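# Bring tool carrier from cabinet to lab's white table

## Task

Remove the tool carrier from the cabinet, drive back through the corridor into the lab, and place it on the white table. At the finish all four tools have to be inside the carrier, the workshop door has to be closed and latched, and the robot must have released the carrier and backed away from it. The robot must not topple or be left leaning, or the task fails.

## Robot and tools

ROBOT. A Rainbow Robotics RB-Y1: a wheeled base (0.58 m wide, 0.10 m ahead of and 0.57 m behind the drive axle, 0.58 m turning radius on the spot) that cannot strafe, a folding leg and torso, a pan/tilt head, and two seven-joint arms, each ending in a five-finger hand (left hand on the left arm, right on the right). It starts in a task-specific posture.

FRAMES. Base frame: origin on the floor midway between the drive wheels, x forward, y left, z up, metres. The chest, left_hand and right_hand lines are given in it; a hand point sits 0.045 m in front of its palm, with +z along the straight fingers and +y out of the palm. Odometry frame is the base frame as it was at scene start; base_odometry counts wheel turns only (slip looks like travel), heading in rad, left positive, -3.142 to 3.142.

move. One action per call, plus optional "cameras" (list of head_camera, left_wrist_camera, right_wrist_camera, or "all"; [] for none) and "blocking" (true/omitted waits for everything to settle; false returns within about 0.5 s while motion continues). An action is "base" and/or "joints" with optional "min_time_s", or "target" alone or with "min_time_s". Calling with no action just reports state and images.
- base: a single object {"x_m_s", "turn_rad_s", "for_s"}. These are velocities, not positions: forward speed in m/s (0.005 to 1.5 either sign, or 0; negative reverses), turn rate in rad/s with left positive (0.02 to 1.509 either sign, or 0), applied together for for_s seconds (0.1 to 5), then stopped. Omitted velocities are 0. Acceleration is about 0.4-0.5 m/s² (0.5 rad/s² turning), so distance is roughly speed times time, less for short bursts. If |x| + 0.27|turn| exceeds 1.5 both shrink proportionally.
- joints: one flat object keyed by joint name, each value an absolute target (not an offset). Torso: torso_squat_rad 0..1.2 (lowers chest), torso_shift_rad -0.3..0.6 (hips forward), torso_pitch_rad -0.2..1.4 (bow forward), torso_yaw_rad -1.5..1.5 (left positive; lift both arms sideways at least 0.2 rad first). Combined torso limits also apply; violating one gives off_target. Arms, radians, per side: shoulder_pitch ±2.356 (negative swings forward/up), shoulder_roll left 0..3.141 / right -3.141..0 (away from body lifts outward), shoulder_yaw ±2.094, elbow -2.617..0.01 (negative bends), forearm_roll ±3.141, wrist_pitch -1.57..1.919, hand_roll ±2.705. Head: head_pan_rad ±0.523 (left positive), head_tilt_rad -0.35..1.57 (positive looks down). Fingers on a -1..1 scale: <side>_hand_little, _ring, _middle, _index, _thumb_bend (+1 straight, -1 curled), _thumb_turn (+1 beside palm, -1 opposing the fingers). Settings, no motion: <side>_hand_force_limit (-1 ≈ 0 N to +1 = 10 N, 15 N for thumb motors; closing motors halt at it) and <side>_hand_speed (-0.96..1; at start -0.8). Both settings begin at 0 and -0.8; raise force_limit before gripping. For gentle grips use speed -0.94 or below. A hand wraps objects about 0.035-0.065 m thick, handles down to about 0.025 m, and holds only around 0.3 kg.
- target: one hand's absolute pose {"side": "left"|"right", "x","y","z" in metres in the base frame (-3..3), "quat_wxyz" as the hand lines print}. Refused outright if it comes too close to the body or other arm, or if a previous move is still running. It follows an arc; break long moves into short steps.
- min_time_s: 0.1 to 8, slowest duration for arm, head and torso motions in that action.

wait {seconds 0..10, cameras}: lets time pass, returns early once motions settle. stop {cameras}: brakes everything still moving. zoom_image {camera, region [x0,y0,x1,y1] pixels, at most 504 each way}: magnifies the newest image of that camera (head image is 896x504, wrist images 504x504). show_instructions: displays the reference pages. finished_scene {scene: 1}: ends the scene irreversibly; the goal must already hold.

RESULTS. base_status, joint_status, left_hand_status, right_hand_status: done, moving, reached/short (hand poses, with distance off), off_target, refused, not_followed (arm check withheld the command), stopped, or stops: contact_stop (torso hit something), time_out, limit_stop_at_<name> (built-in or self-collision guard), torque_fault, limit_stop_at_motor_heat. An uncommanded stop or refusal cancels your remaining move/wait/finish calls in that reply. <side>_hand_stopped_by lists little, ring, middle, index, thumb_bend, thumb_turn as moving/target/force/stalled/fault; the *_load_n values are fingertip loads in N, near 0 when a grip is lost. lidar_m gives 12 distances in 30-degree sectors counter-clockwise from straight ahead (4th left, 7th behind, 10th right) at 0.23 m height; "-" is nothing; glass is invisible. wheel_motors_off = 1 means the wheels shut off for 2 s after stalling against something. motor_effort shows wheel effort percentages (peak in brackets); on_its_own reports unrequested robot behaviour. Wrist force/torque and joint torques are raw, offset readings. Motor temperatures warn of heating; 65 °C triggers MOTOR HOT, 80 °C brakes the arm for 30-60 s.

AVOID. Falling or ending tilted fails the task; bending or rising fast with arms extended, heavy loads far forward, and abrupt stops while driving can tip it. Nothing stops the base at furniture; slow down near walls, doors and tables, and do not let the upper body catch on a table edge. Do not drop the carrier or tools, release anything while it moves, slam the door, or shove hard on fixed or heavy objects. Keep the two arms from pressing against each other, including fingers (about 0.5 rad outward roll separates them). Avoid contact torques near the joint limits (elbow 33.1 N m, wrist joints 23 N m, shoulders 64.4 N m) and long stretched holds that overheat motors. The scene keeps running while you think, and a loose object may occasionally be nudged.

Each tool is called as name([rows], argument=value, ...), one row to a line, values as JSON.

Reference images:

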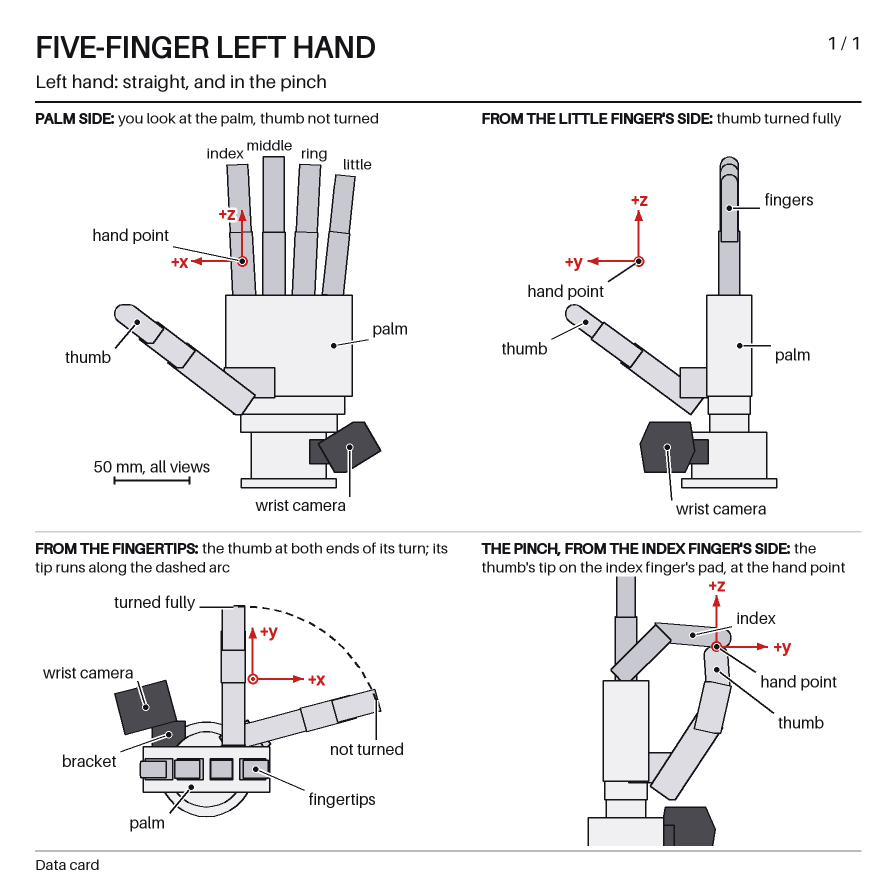

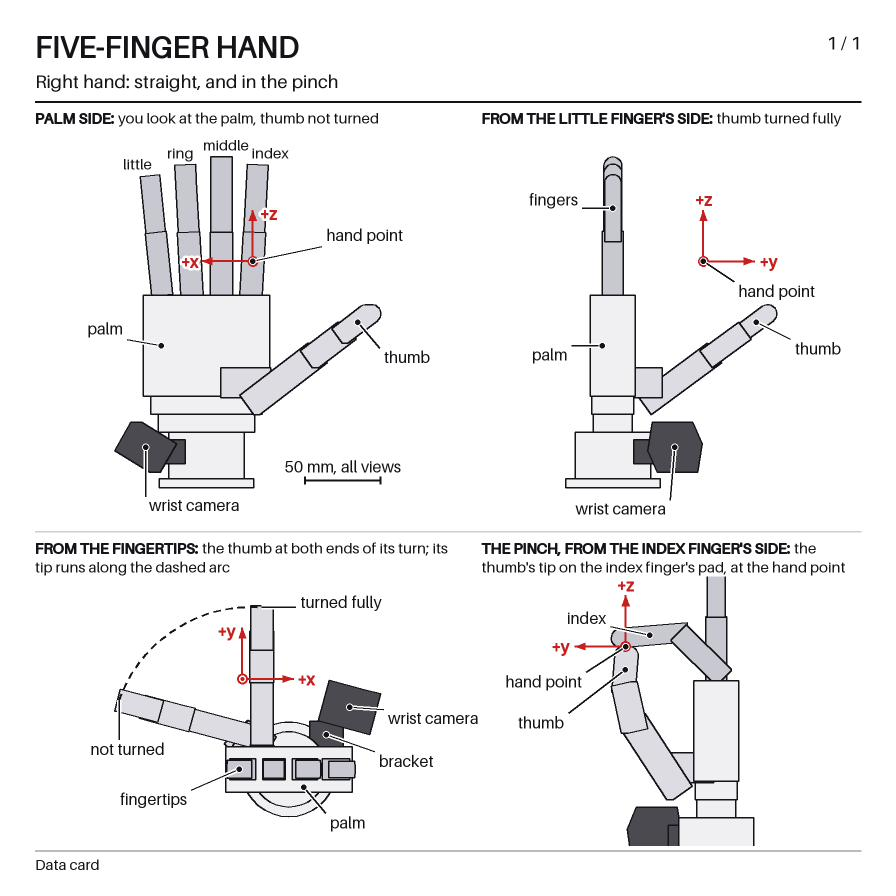

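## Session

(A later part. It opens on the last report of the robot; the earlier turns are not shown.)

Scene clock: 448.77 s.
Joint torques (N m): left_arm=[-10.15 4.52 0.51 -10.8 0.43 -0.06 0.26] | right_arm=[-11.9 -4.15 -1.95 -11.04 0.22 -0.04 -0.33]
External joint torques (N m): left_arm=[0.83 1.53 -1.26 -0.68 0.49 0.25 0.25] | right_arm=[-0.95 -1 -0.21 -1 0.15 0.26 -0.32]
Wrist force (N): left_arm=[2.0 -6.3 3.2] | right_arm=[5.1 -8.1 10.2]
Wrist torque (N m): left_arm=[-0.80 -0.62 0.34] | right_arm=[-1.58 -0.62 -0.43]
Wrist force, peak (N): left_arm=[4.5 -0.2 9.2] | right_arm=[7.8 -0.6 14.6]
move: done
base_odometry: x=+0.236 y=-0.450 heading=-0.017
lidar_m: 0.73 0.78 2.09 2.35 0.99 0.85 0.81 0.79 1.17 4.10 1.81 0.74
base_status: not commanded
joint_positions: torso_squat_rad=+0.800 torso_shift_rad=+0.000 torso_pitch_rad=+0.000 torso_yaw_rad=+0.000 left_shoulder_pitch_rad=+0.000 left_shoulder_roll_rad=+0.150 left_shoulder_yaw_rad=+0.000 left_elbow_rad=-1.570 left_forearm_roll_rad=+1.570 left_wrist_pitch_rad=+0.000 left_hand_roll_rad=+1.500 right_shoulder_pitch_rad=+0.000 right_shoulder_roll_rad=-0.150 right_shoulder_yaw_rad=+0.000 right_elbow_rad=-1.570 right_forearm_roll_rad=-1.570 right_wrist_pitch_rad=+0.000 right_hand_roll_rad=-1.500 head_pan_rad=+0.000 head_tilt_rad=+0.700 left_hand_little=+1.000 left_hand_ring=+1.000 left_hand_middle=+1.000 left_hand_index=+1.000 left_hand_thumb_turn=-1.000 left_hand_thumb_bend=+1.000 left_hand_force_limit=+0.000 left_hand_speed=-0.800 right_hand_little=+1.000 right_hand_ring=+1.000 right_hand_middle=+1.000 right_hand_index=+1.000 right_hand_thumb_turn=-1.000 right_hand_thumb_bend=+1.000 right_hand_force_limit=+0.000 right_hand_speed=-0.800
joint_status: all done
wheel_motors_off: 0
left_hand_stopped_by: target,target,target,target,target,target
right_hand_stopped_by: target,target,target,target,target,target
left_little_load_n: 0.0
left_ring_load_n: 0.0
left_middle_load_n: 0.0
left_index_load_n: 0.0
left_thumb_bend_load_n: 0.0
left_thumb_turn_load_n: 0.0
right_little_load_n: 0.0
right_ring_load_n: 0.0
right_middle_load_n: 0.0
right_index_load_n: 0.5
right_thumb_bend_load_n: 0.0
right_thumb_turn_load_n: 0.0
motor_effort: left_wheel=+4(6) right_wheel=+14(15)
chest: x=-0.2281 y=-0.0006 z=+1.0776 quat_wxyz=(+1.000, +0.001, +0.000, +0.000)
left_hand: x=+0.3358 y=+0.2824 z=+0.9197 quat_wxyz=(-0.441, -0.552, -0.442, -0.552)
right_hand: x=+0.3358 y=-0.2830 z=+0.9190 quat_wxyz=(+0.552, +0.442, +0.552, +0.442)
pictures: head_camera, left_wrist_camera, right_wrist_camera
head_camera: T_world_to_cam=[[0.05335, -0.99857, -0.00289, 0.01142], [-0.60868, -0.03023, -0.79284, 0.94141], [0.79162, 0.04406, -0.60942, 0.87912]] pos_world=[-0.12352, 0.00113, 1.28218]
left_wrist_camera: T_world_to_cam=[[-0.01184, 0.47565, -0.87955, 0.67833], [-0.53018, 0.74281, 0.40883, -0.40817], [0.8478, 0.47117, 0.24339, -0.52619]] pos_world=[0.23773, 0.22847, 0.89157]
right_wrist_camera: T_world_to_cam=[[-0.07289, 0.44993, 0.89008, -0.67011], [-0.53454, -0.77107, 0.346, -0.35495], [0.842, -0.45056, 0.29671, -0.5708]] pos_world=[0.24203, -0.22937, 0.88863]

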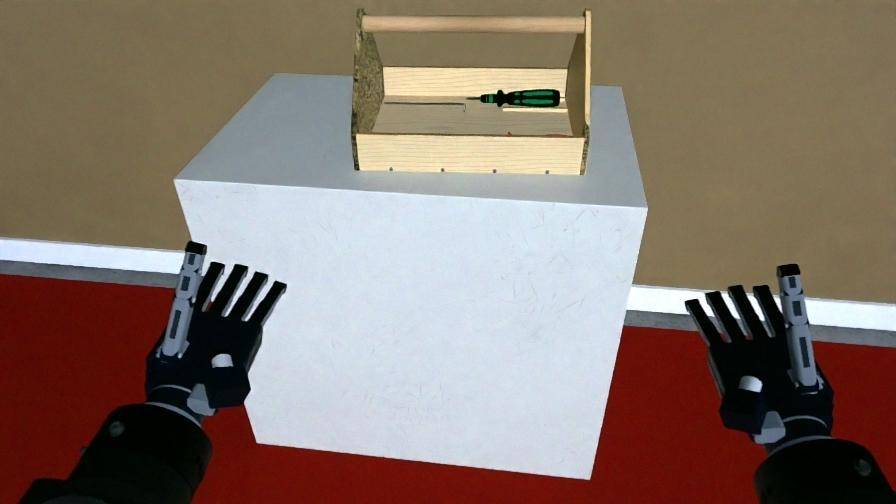

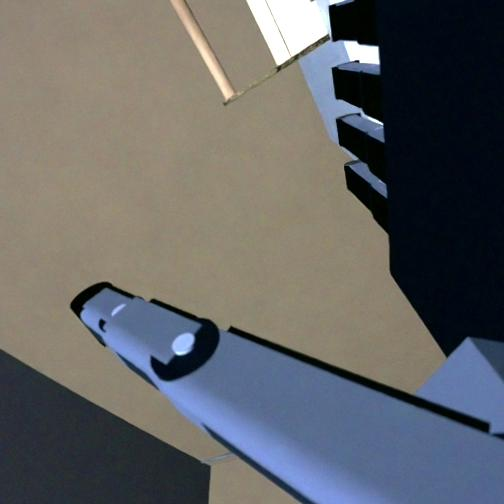

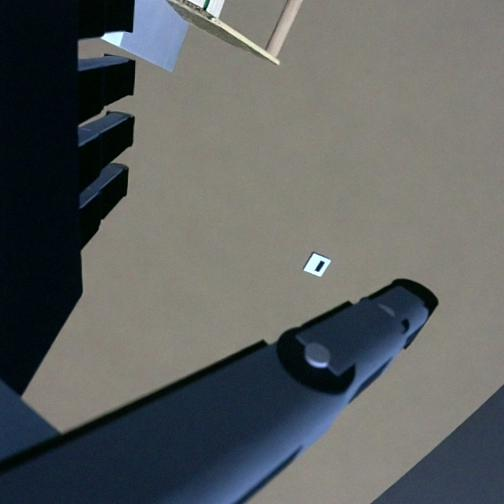

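move(target={"side": "left", "x": 0.5, "y": 0.135, "z": 0.955, "quat_wxyz": [0.5, 0.5, 0.5, 0.5]}, min_time_s=3)

move(target={"side": "right", "x": 0.5, "y": -0.115, "z": 0.955, "quat_wxyz": [0.5, 0.5, 0.5, 0.5]}, min_time_s=3, cameras=["all"])

Scene clock: 460.70 s.
Joint torques (N m): left_arm=[-23.69 3.1 -0.14 -7.91 -0.66 -1.28 0.39] | right_arm=[-11.91 -3.76 -2.83 -11.37 0.13 0 -0.28]
External joint torques (N m): left_arm=[-1.98 -0.55 -1.48 0.44 0.02 0.04 0.39] | right_arm=[-0.96 -0.62 -1.09 -1.33 0.07 0.3 -0.26]
Wrist force (N): left_arm=[3.4 -6.9 3.8] | right_arm=[5.2 -8.1 10.3]
Wrist torque (N m): left_arm=[-0.90 -0.71 0.47] | right_arm=[-1.59 -0.64 -0.42]
Wrist force, peak (N): left_arm=[2.8 -7.1 4.7] | right_arm=[5.4 -8.2 10.4]
move: done
base_odometry: x=+0.236 y=-0.450 heading=-0.017
lidar_m: 0.73 0.78 2.07 2.34 0.99 0.86 0.82 0.78 1.16 4.10 1.79 0.75
base_status: not commanded
joint_positions: torso_squat_rad=+0.800 torso_shift_rad=+0.000 torso_pitch_rad=+0.000 torso_yaw_rad=+0.000 left_shoulder_pitch_rad=-0.926 left_shoulder_roll_rad=+0.039 left_shoulder_yaw_rad=-0.356 left_elbow_rad=-0.447 left_forearm_roll_rad=+1.353 left_wrist_pitch_rad=-0.459 left_hand_roll_rad=+2.285 right_shoulder_pitch_rad=+0.000 right_shoulder_roll_rad=-0.150 right_shoulder_yaw_rad=+0.000 right_elbow_rad=-1.570 right_forearm_roll_rad=-1.570 right_wrist_pitch_rad=+0.000 right_hand_roll_rad=-1.500 head_pan_rad=+0.000 head_tilt_rad=+0.700 left_hand_little=+1.000 left_hand_ring=+1.000 left_hand_middle=+1.000 left_hand_index=+1.000 left_hand_thumb_turn=-1.000 left_hand_thumb_bend=+1.000 left_hand_force_limit=+0.000 left_hand_speed=-0.800 right_hand_little=+1.000 right_hand_ring=+1.000 right_hand_middle=+1.000 right_hand_index=+1.000 right_hand_thumb_turn=-1.000 right_hand_thumb_bend=+1.000 right_hand_force_limit=+0.000 right_hand_speed=-0.800
joint_status: all done
wheel_motors_off: 0
left_hand_stopped_by: target,target,target,target,target,target
right_hand_stopped_by: target,target,target,target,target,target
left_little_load_n: 0.0
left_ring_load_n: 0.0
left_middle_load_n: 0.0
left_index_load_n: 0.0
left_thumb_bend_load_n: 0.0
left_thumb_turn_load_n: 0.0
right_little_load_n: 0.0
right_ring_load_n: 0.0
right_middle_load_n: 0.0
right_index_load_n: 0.0
right_thumb_bend_load_n: 0.0
right_thumb_turn_load_n: 0.0
motor_effort: left_wheel=+4(6) right_wheel=+14(15)
chest: x=-0.2281 y=-0.0006 z=+1.0776 quat_wxyz=(+1.000, +0.001, +0.000, +0.000)
left_hand: x=+0.4997 y=+0.1357 z=+0.9555 quat_wxyz=(-0.498, -0.503, -0.502, -0.497)
left_hand_status: reached (checked arc that bows 68 mm and turns the hand up to 14 deg, planned for 3.0 s): 1 mm and 0.5 deg off.
right_hand: x=+0.3358 y=-0.2830 z=+0.9189 quat_wxyz=(+0.552, +0.442, +0.552, +0.442)
pictures: none

Scene clock: 464.03 s.
Joint torques (N m): left_arm=[-23.46 3.04 -0.22 -8.07 -0.69 -1.22 0.37] | right_arm=[-25.92 -3.45 0.59 -6.57 1 -1.86 -0.35]
External joint torques (N m): left_arm=[-1.76 -0.61 -1.55 0.28 -0.01 0.1 0.36] | right_arm=[-3.32 0.73 1.41 0.31 0.17 -0.37 -0.34]
Wrist force (N): left_arm=[3.4 -7.1 3.8] | right_arm=[4.1 -8.2 10.4]
Wrist torque (N m): left_arm=[-0.92 -0.71 0.48] | right_arm=[-1.59 -0.58 -0.47]
Wrist force, peak (N): left_arm=[4.0 -7.1 3.7] | right_arm=[3.9 -8.5 11.4]
move: done
base_odometry: x=+0.236 y=-0.450 heading=-0.017
lidar_m: 0.72 0.79 2.06 2.35 0.99 0.85 0.81 0.81 1.17 4.10 1.81 0.75
base_status: not commanded
joint_positions: torso_squat_rad=+0.800 torso_shift_rad=+0.000 torso_pitch_rad=+0.000 torso_yaw_rad=+0.000 left_shoulder_pitch_rad=-0.926 left_shoulder_roll_rad=+0.039 left_shoulder_yaw_rad=-0.356 left_elbow_rad=-0.447 left_forearm_roll_rad=+1.353 left_wrist_pitch_rad=-0.459 left_hand_roll_rad=+2.285 right_shoulder_pitch_rad=-1.037 right_shoulder_roll_rad=+0.000 right_shoulder_yaw_rad=+0.527 right_elbow_rad=-0.267 right_forearm_roll_rad=-1.448 right_wrist_pitch_rad=-0.524 right_hand_roll_rad=-2.400 head_pan_rad=+0.000 head_tilt_rad=+0.700 left_hand_little=+1.000 left_hand_ring=+1.000 left_hand_middle=+1.000 left_hand_index=+1.000 left_hand_thumb_turn=-1.000 left_hand_thumb_bend=+1.000 left_hand_force_limit=+0.000 left_hand_speed=-0.800 right_hand_little=+1.000 right_hand_ring=+1.000 right_hand_middle=+1.000 right_hand_index=+1.000 right_hand_thumb_turn=-1.000 right_hand_thumb_bend=+1.000 right_hand_force_limit=+0.000 right_hand_speed=-0.800
joint_status: all done
wheel_motors_off: 0
left_hand_stopped_by: target,target,target,target,target,target
right_hand_stopped_by: target,target,target,target,target,target
left_little_load_n: 0.0
left_ring_load_n: 0.0
left_middle_load_n: 0.0
left_index_load_n: 0.0
left_thumb_bend_load_n: 0.0
left_thumb_turn_load_n: 0.0
right_little_load_n: 0.0
right_ring_load_n: 0.0
right_middle_load_n: 0.0
right_index_load_n: 0.0
right_thumb_bend_load_n: 0.0
right_thumb_turn_load_n: 0.0
motor_effort: left_wheel=+4(6) right_wheel=+14(15)
chest: x=-0.2281 y=-0.0006 z=+1.0776 quat_wxyz=(+1.000, +0.001, +0.000, +0.000)
left_hand: x=+0.4997 y=+0.1357 z=+0.9554 quat_wxyz=(-0.498, -0.503, -0.502, -0.497)
right_hand: x=+0.4995 y=-0.1154 z=+0.9551 quat_wxyz=(+0.494, +0.502, +0.506, +0.498)
right_hand_status: reached (checked arc that bows 93 mm and turns the hand up to 17 deg, as near as the solve gets, planned for 3.0 s): 1 mm and 1.0 deg off.
pictures: head_camera, left_wrist_camera, right_wrist_camera
head_camera: T_world_to_cam=[[0.05335, -0.99857, -0.00289, 0.01142], [-0.60868, -0.03023, -0.79284, 0.94141], [0.79162, 0.04406, -0.60942, 0.87912]] pos_world=[-0.12352, 0.00113, 1.28218]
left_wrist_camera: T_world_to_cam=[[-0.01935, 0.27032, -0.96257, 0.89248], [-0.52659, 0.81564, 0.23965, -0.07694], [0.8499, 0.51152, 0.12656, -0.49957]] pos_world=[0.40134, 0.07704, 0.94074]
right_wrist_camera: T_world_to_cam=[[-0.05992, 0.24399, 0.96793, -0.87033], [-0.52575, -0.83198, 0.17717, -0.00089], [0.84853, -0.49827, 0.17812, -0.53929]] pos_world=[0.40499, -0.05711, 0.93863]

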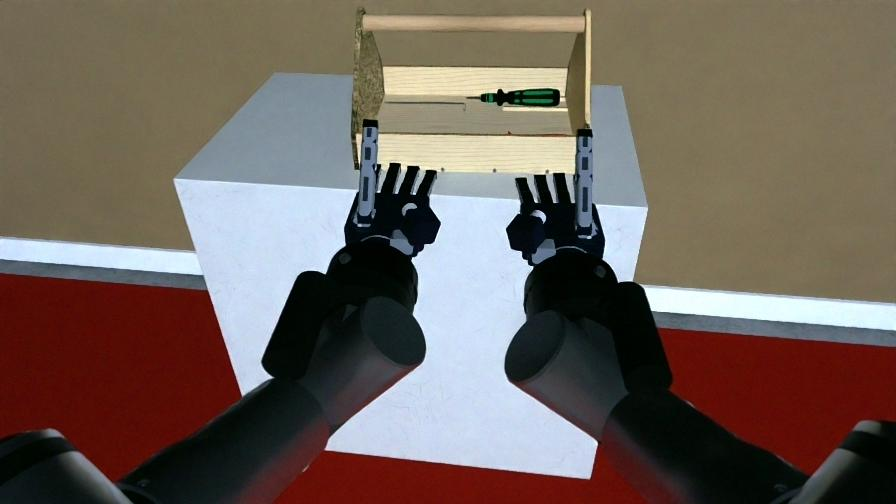

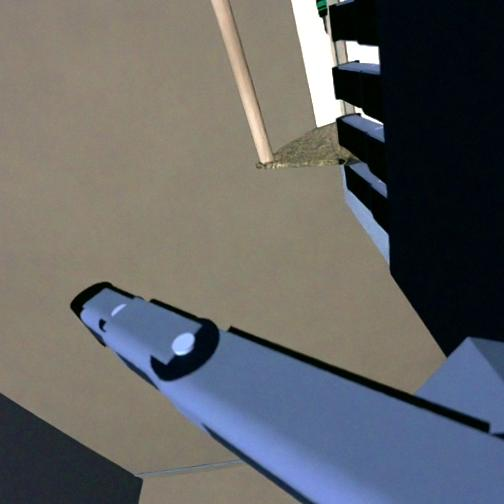

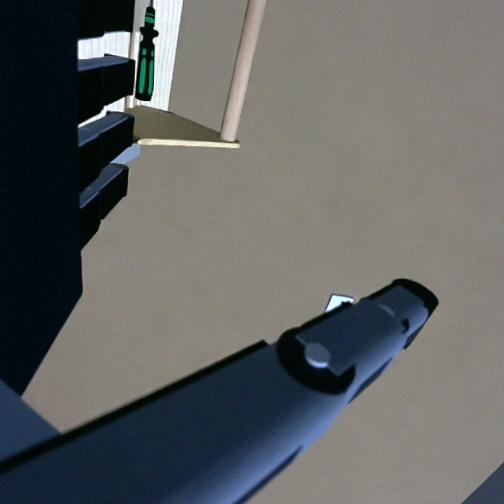

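move(base={"x_m_s": 0.1, "for_s": 3.5}, cameras=["all"])

Scene clock: 473.60 s.
Joint torques (N m): left_arm=[-23.43 3.05 -0.03 -8.12 -0.66 -1.23 0.28] | right_arm=[-25.43 -3.34 0.32 -7.32 1.12 -1.83 -0.4]
External joint torques (N m): left_arm=[-1.72 -0.59 -1.37 0.23 0.02 0.08 0.27] | right_arm=[-2.83 0.83 1.14 -0.45 0.29 -0.35 -0.39]
Wrist force (N): left_arm=[3.4 -7.0 3.5] | right_arm=[4.0 -8.2 10.4]
Wrist torque (N m): left_arm=[-0.89 -0.72 0.47] | right_arm=[-1.60 -0.56 -0.47]
Wrist force, peak (N): left_arm=[3.9 -7.3 4.1] | right_arm=[4.1 -8.4 10.8]
move: done
base_odometry: x=+0.586 y=-0.455 heading=-0.016
lidar_m: 0.37 0.40 0.60 3.04 1.47 1.21 1.13 1.19 1.70 3.07 1.33 0.39
base_status: done (sent for 3.5 of 3.5 s)
joint_positions: torso_squat_rad=+0.800 torso_shift_rad=+0.000 torso_pitch_rad=+0.000 torso_yaw_rad=+0.000 left_shoulder_pitch_rad=-0.926 left_shoulder_roll_rad=+0.039 left_shoulder_yaw_rad=-0.356 left_elbow_rad=-0.447 left_forearm_roll_rad=+1.353 left_wrist_pitch_rad=-0.459 left_hand_roll_rad=+2.285 right_shoulder_pitch_rad=-1.037 right_shoulder_roll_rad=+0.000 right_shoulder_yaw_rad=+0.527 right_elbow_rad=-0.267 right_forearm_roll_rad=-1.448 right_wrist_pitch_rad=-0.524 right_hand_roll_rad=-2.400 head_pan_rad=+0.000 head_tilt_rad=+0.700 left_hand_little=+1.000 left_hand_ring=+1.000 left_hand_middle=+1.000 left_hand_index=+1.000 left_hand_thumb_turn=-1.000 left_hand_thumb_bend=+1.000 left_hand_force_limit=+0.000 left_hand_speed=-0.800 right_hand_little=+1.000 right_hand_ring=+1.000 right_hand_middle=+1.000 right_hand_index=+1.000 right_hand_thumb_turn=-1.000 right_hand_thumb_bend=+1.000 right_hand_force_limit=+0.000 right_hand_speed=-0.800
joint_status: not commanded
wheel_motors_off: 0
left_hand_stopped_by: target,target,target,target,target,target
right_hand_stopped_by: target,target,target,target,target,target
left_little_load_n: 0.0
left_ring_load_n: 0.0
left_middle_load_n: 0.0
left_index_load_n: 0.0
left_thumb_bend_load_n: 0.0
left_thumb_turn_load_n: 0.0
right_little_load_n: 0.0
right_ring_load_n: 0.0
right_middle_load_n: 0.0
right_index_load_n: 0.0
right_thumb_bend_load_n: 0.0
right_thumb_turn_load_n: 0.0
motor_effort: left_wheel=+4(31) right_wheel=-5(35)
chest: x=-0.2279 y=-0.0006 z=+1.0776 quat_wxyz=(+1.000, +0.001, +0.000, +0.000)
left_hand: x=+0.4998 y=+0.1356 z=+0.9553 quat_wxyz=(-0.498, -0.503, -0.502, -0.497)
right_hand: x=+0.4996 y=-0.1154 z=+0.9550 quat_wxyz=(+0.494, +0.502, +0.506, +0.498)
pictures: head_camera, left_wrist_camera, right_wrist_camera
head_camera: T_world_to_cam=[[0.05336, -0.99857, -0.0029, 0.01143], [-0.6089, -0.03023, -0.79267, 0.94121], [0.79145, 0.04406, -0.60965, 0.87916]] pos_world=[-0.12332, 0.00113, 1.28208]
left_wrist_camera: T_world_to_cam=[[-0.01955, 0.27032, -0.96257, 0.89236], [-0.52648, 0.81568, 0.23976, -0.07699], [0.84996, 0.51146, 0.12637, -0.49947]] pos_world=[0.40144, 0.07704, 0.94054]
right_wrist_camera: T_world_to_cam=[[-0.05965, 0.24405, 0.96793, -0.87032], [-0.52573, -0.83196, 0.17737, -0.00096], [0.84856, -0.49829, 0.17793, -0.53928]] pos_world=[0.40519, -0.05711, 0.93854]

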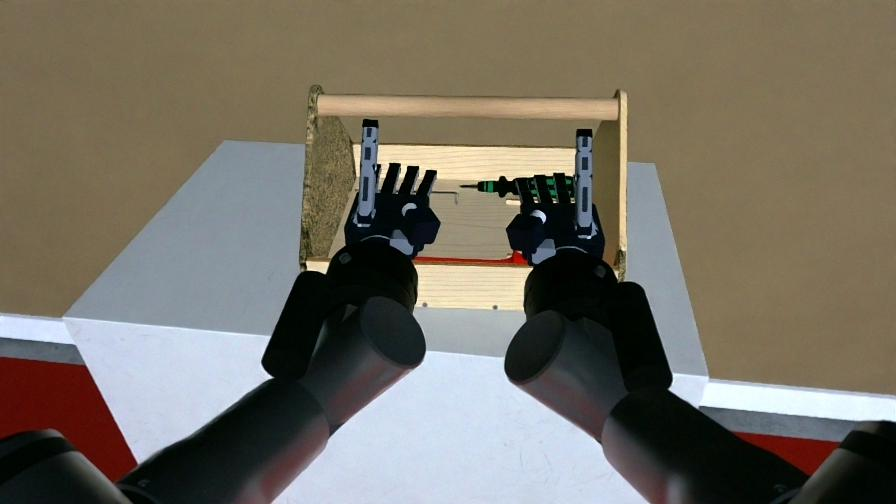

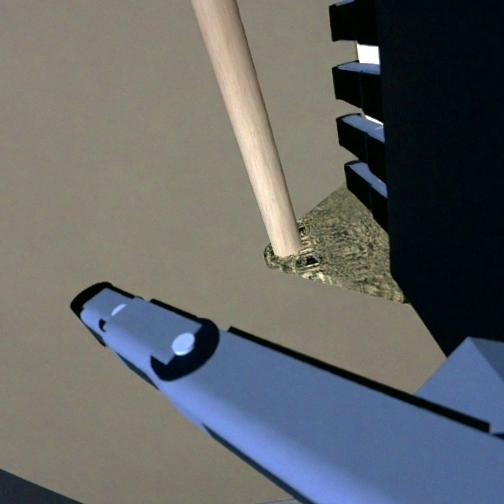

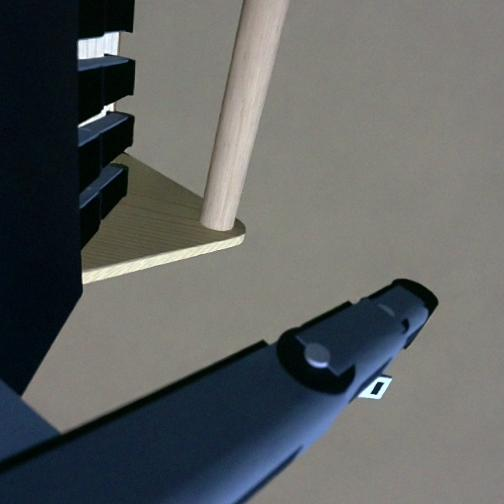

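move(base={"x_m_s": 0.08, "for_s": 1.6}, cameras=["all"])

Scene clock: 490.87 s.
Joint torques (N m): left_arm=[-23.19 3.35 0.03 -8.33 -0.6 -1.14 0.33] | right_arm=[-25.89 -3.72 0.57 -7.04 1.11 -1.82 -0.2]
External joint torques (N m): left_arm=[-1.48 -0.29 -1.31 0.02 0.08 0.17 0.32] | right_arm=[-3.29 0.46 1.39 -0.16 0.29 -0.34 -0.2]
Wrist force (N): left_arm=[3.8 -6.8 3.7] | right_arm=[4.1 -8.2 10.4]
Wrist torque (N m): left_arm=[-0.88 -0.77 0.47] | right_arm=[-1.61 -0.59 -0.46]
Wrist force, peak (N): left_arm=[3.7 -7.3 3.5] | right_arm=[4.5 -8.3 10.8]
move: done
base_odometry: x=+0.714 y=-0.457 heading=-0.015
lidar_m: 0.25 0.27 0.41 3.03 1.65 1.33 1.27 1.31 1.91 2.66 0.35 0.26
base_status: done (sent for 1.6 of 1.6 s)
joint_positions: torso_squat_rad=+0.800 torso_shift_rad=+0.000 torso_pitch_rad=+0.000 torso_yaw_rad=+0.000 left_shoulder_pitch_rad=-0.926 left_shoulder_roll_rad=+0.039 left_shoulder_yaw_rad=-0.356 left_elbow_rad=-0.447 left_forearm_roll_rad=+1.353 left_wrist_pitch_rad=-0.459 left_hand_roll_rad=+2.285 right_shoulder_pitch_rad=-1.037 right_shoulder_roll_rad=+0.000 right_shoulder_yaw_rad=+0.527 right_elbow_rad=-0.267 right_forearm_roll_rad=-1.448 right_wrist_pitch_rad=-0.524 right_hand_roll_rad=-2.400 head_pan_rad=+0.000 head_tilt_rad=+0.700 left_hand_little=+1.000 left_hand_ring=+1.000 left_hand_middle=+1.000 left_hand_index=+1.000 left_hand_thumb_turn=-1.000 left_hand_thumb_bend=+1.000 left_hand_force_limit=+0.000 left_hand_speed=-0.800 right_hand_little=+1.000 right_hand_ring=+1.000 right_hand_middle=+1.000 right_hand_index=+1.000 right_hand_thumb_turn=-1.000 right_hand_thumb_bend=+1.000 right_hand_force_limit=+0.000 right_hand_speed=-0.800
joint_status: not commanded
wheel_motors_off: 0
left_hand_stopped_by: target,target,target,target,target,target
right_hand_stopped_by: target,target,target,target,target,target
left_little_load_n: 0.0
left_ring_load_n: 0.0
left_middle_load_n: 0.0
left_index_load_n: 0.0
left_thumb_bend_load_n: 0.0
left_thumb_turn_load_n: 0.0
right_little_load_n: 0.0
right_ring_load_n: 0.0
right_middle_load_n: 0.5
right_index_load_n: 0.0
right_thumb_bend_load_n: 0.0
right_thumb_turn_load_n: 0.0
motor_effort: left_wheel=+6(34) right_wheel=-7(15)
chest: x=-0.2279 y=-0.0006 z=+1.0776 quat_wxyz=(+1.000, +0.001, +0.000, +0.000)
left_hand: x=+0.4998 y=+0.1356 z=+0.9553 quat_wxyz=(-0.498, -0.503, -0.502, -0.497)
right_hand: x=+0.4996 y=-0.1154 z=+0.9550 quat_wxyz=(+0.494, +0.502, +0.506, +0.498)
pictures: head_camera, left_wrist_camera, right_wrist_camera
head_camera: T_world_to_cam=[[0.05336, -0.99857, -0.0029, 0.01143], [-0.6089, -0.03023, -0.79267, 0.94121], [0.79145, 0.04406, -0.60965, 0.87916]] pos_world=[-0.12332, 0.00113, 1.28208]
left_wrist_camera: T_world_to_cam=[[-0.01953, 0.2703, -0.96258, 0.89246], [-0.52648, 0.81569, 0.23973, -0.07699], [0.84996, 0.51146, 0.12637, -0.49948]] pos_world=[0.40144, 0.07704, 0.94064]
right_wrist_camera: T_world_to_cam=[[-0.05979, 0.24402, 0.96793, -0.8703], [-0.52574, -0.83197, 0.17727, -0.00083], [0.84854, -0.49828, 0.17803, -0.53923]] pos_world=[0.40509, -0.05701, 0.93854]

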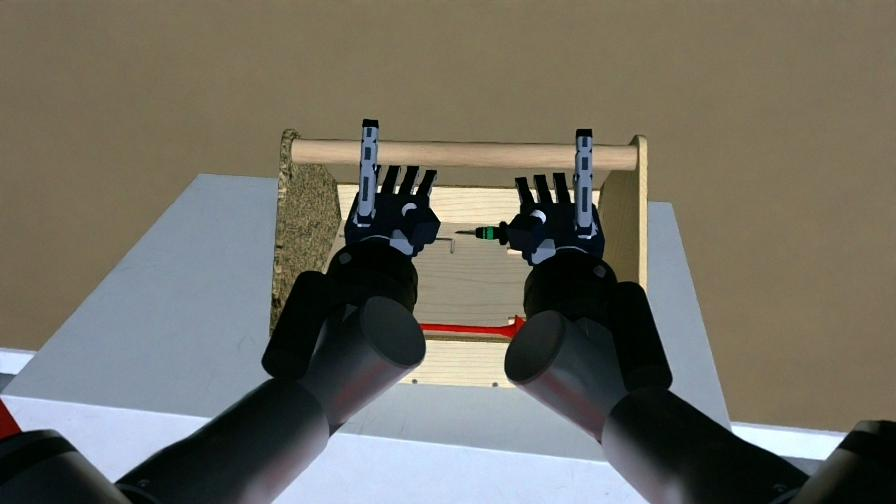

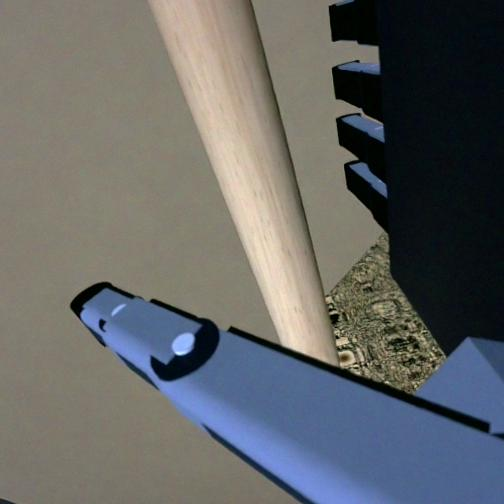

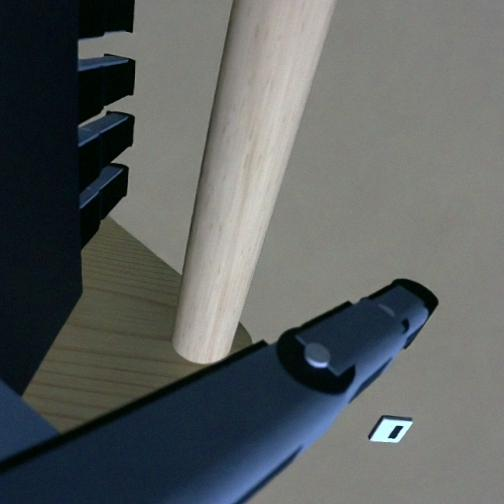

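move(base={"x_m_s": 0.04, "for_s": 0.93}, cameras=["left_wrist_camera", "right_wrist_camera"])

move(joints={"torso_squat_rad": 0.775}, min_time_s=1.5, cameras=["all"])

Scene clock: 519.47 s.
Joint torques (N m): left_arm=[-22.95 3.64 -0.17 -8.56 -0.62 -1.2 0.32] | right_arm=[-25.25 -3.39 0.7 -7.3 0.97 -1.63 -0.14]
External joint torques (N m): left_arm=[-1.25 0 -1.5 -0.21 0.06 0.11 0.31] | right_arm=[-2.65 0.78 1.52 -0.42 0.15 -0.15 -0.13]
Wrist force (N): left_arm=[3.4 -6.9 4.0] | right_arm=[4.2 -8.2 10.4]
Wrist torque (N m): left_arm=[-0.93 -0.73 0.46] | right_arm=[-1.61 -0.60 -0.46]
Wrist force, peak (N): left_arm=[3.1 -7.3 4.1] | right_arm=[4.0 -8.5 10.7]
move: done
base_odometry: x=+0.752 y=-0.458 heading=-0.015
lidar_m: 0.21 0.23 0.34 3.03 1.70 1.36 1.30 1.36 1.97 2.56 0.30 0.23
base_status: done (sent for 0.93 of 0.93 s)
joint_positions: torso_squat_rad=+0.800 torso_shift_rad=+0.000 torso_pitch_rad=+0.000 torso_yaw_rad=+0.000 left_shoulder_pitch_rad=-0.926 left_shoulder_roll_rad=+0.039 left_shoulder_yaw_rad=-0.356 left_elbow_rad=-0.447 left_forearm_roll_rad=+1.353 left_wrist_pitch_rad=-0.459 left_hand_roll_rad=+2.285 right_shoulder_pitch_rad=-1.037 right_shoulder_roll_rad=+0.000 right_shoulder_yaw_rad=+0.527 right_elbow_rad=-0.267 right_forearm_roll_rad=-1.448 right_wrist_pitch_rad=-0.524 right_hand_roll_rad=-2.400 head_pan_rad=+0.000 head_tilt_rad=+0.700 left_hand_little=+1.000 left_hand_ring=+1.000 left_hand_middle=+1.000 left_hand_index=+1.000 left_hand_thumb_turn=-1.000 left_hand_thumb_bend=+1.000 left_hand_force_limit=+0.000 left_hand_speed=-0.800 right_hand_little=+1.000 right_hand_ring=+1.000 right_hand_middle=+1.000 right_hand_index=+1.000 right_hand_thumb_turn=-1.000 right_hand_thumb_bend=+1.000 right_hand_force_limit=+0.000 right_hand_speed=-0.800
joint_status: not commanded
wheel_motors_off: 0
left_hand_stopped_by: target,target,target,target,target,target
right_hand_stopped_by: target,target,target,target,target,target
left_little_load_n: 0.0
left_ring_load_n: 0.0
left_middle_load_n: 0.0
left_index_load_n: 0.0
left_thumb_bend_load_n: 0.0
left_thumb_turn_load_n: 0.0
right_little_load_n: 0.0
right_ring_load_n: 0.0
right_middle_load_n: 0.0
right_index_load_n: 0.0
right_thumb_bend_load_n: 0.0
right_thumb_turn_load_n: 0.0
motor_effort: left_wheel=+8(30) right_wheel=-6(15)
chest: x=-0.2279 y=-0.0006 z=+1.0776 quat_wxyz=(+1.000, +0.001, +0.000, +0.000)
left_hand: x=+0.4998 y=+0.1355 z=+0.9553 quat_wxyz=(-0.498, -0.503, -0.502, -0.497)
right_hand: x=+0.4996 y=-0.1153 z=+0.9550 quat_wxyz=(+0.494, +0.502, +0.506, +0.498)
left_wrist_camera: T_world_to_cam=[[-0.0194, 0.27027, -0.96259, 0.89245], [-0.52646, 0.81573, 0.23964, -0.07684], [0.84998, 0.51141, 0.12646, -0.49952]] pos_world=[0.40144, 0.07694, 0.94064]
right_wrist_camera: T_world_to_cam=[[-0.0598, 0.244, 0.96793, -0.8704], [-0.52574, -0.83198, 0.17725, -0.00083], [0.84854, -0.49828, 0.17803, -0.53924]] pos_world=[0.40509, -0.05701, 0.93863]

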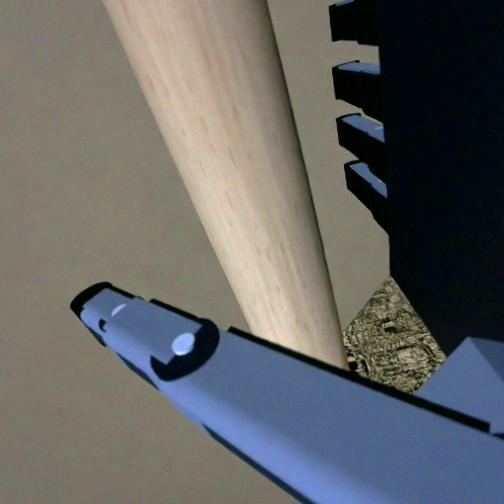

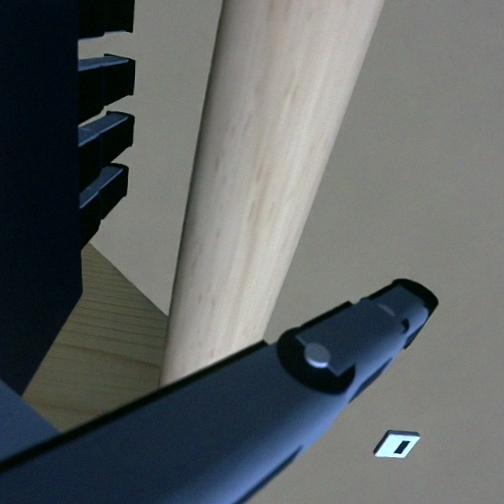

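Scene clock: 521.27 s.
Joint torques (N m): left_arm=[-22.99 4.08 0.02 -8.43 -0.68 -1.09 0.29] | right_arm=[-24.86 -3.71 0.64 -7.49 1.11 -1.74 -0.27]
External joint torques (N m): left_arm=[-1.28 0.44 -1.31 -0.08 0 0.22 0.28] | right_arm=[-2.26 0.47 1.46 -0.62 0.29 -0.25 -0.26]
Wrist force (N): left_arm=[3.7 -6.9 3.7] | right_arm=[4.1 -8.2 10.5]
Wrist torque (N m): left_arm=[-0.88 -0.76 0.47] | right_arm=[-1.61 -0.59 -0.47]
Wrist force, peak (N): left_arm=[3.6 -7.0 4.0] | right_arm=[4.2 -8.3 10.7]
move: done
base_odometry: x=+0.752 y=-0.458 heading=-0.015
lidar_m: 0.21 0.23 0.35 3.03 1.70 1.38 1.30 1.35 1.96 2.57 0.30 0.22
base_status: not commanded
joint_positions: torso_squat_rad=+0.775 torso_shift_rad=+0.000 torso_pitch_rad=+0.000 torso_yaw_rad=+0.000 left_shoulder_pitch_rad=-0.926 left_shoulder_roll_rad=+0.039 left_shoulder_yaw_rad=-0.356 left_elbow_rad=-0.447 left_forearm_roll_rad=+1.353 left_wrist_pitch_rad=-0.459 left_hand_roll_rad=+2.285 right_shoulder_pitch_rad=-1.037 right_shoulder_roll_rad=+0.000 right_shoulder_yaw_rad=+0.527 right_elbow_rad=-0.267 right_forearm_roll_rad=-1.448 right_wrist_pitch_rad=-0.524 right_hand_roll_rad=-2.400 head_pan_rad=+0.000 head_tilt_rad=+0.700 left_hand_little=+1.000 left_hand_ring=+1.000 left_hand_middle=+1.000 left_hand_index=+1.000 left_hand_thumb_turn=-1.000 left_hand_thumb_bend=+1.000 left_hand_force_limit=+0.000 left_hand_speed=-0.800 right_hand_little=+1.000 right_hand_ring=+1.000 right_hand_middle=+1.000 right_hand_index=+1.000 right_hand_thumb_turn=-1.000 right_hand_thumb_bend=+1.000 right_hand_force_limit=+0.000 right_hand_speed=-0.800
joint_status: all done
wheel_motors_off: 0
left_hand_stopped_by: target,target,target,target,target,target
right_hand_stopped_by: target,target,target,target,target,target
left_little_load_n: 0.0
left_ring_load_n: 0.0
left_middle_load_n: 0.0
left_index_load_n: 0.0
left_thumb_bend_load_n: 0.0
left_thumb_turn_load_n: 0.0
right_little_load_n: 0.0
right_ring_load_n: 0.0
right_middle_load_n: 0.0
right_index_load_n: 0.0
right_thumb_bend_load_n: 0.0
right_thumb_turn_load_n: 0.0
motor_effort: left_wheel=+8(9) right_wheel=-6(6)
chest: x=-0.2279 y=-0.0007 z=+1.0900 quat_wxyz=(+1.000, +0.001, +0.000, +0.000)
left_hand: x=+0.4998 y=+0.1355 z=+0.9677 quat_wxyz=(-0.498, -0.503, -0.502, -0.497)
right_hand: x=+0.4996 y=-0.1153 z=+0.9674 quat_wxyz=(+0.494, +0.502, +0.506, +0.498)
pictures: head_camera, left_wrist_camera, right_wrist_camera
head_camera: T_world_to_cam=[[0.05336, -0.99857, -0.0029, 0.01146], [-0.6089, -0.03023, -0.79267, 0.95104], [0.79145, 0.04406, -0.60965, 0.88672]] pos_world=[-0.12332, 0.00113, 1.29448]
left_wrist_camera: T_world_to_cam=[[-0.01953, 0.2703, -0.96258, 0.90442], [-0.52643, 0.81571, 0.23974, -0.07991], [0.84999, 0.51142, 0.12636, -0.501]] pos_world=[0.40144, 0.07694, 0.95304]
right_wrist_camera: T_world_to_cam=[[-0.05971, 0.24395, 0.96795, -0.88236], [-0.52572, -0.83198, 0.17725, -0.00302], [0.84856, -0.49829, 0.17793, -0.54135]] pos_world=[0.40509, -0.05701, 0.95093]

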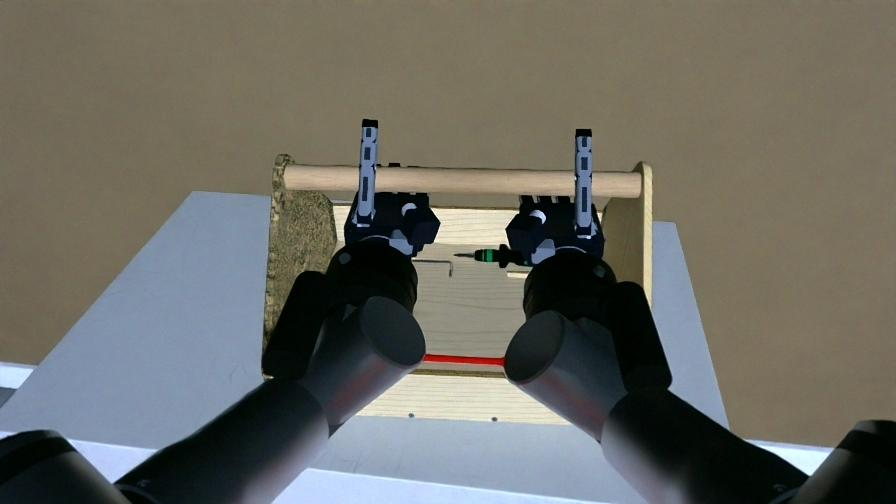

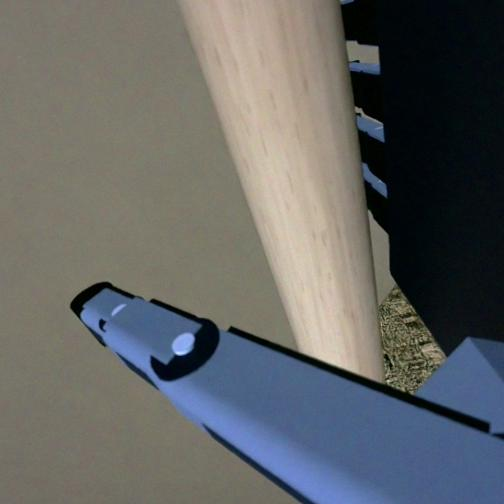

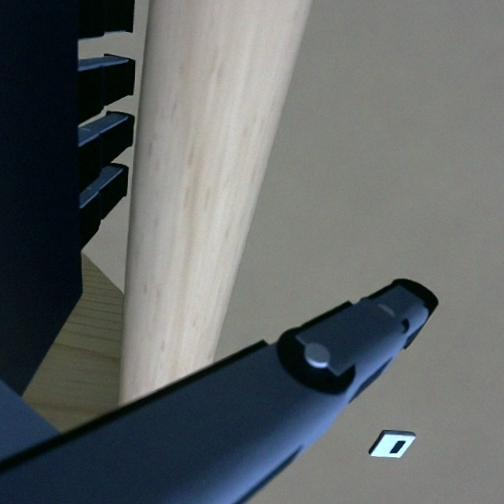

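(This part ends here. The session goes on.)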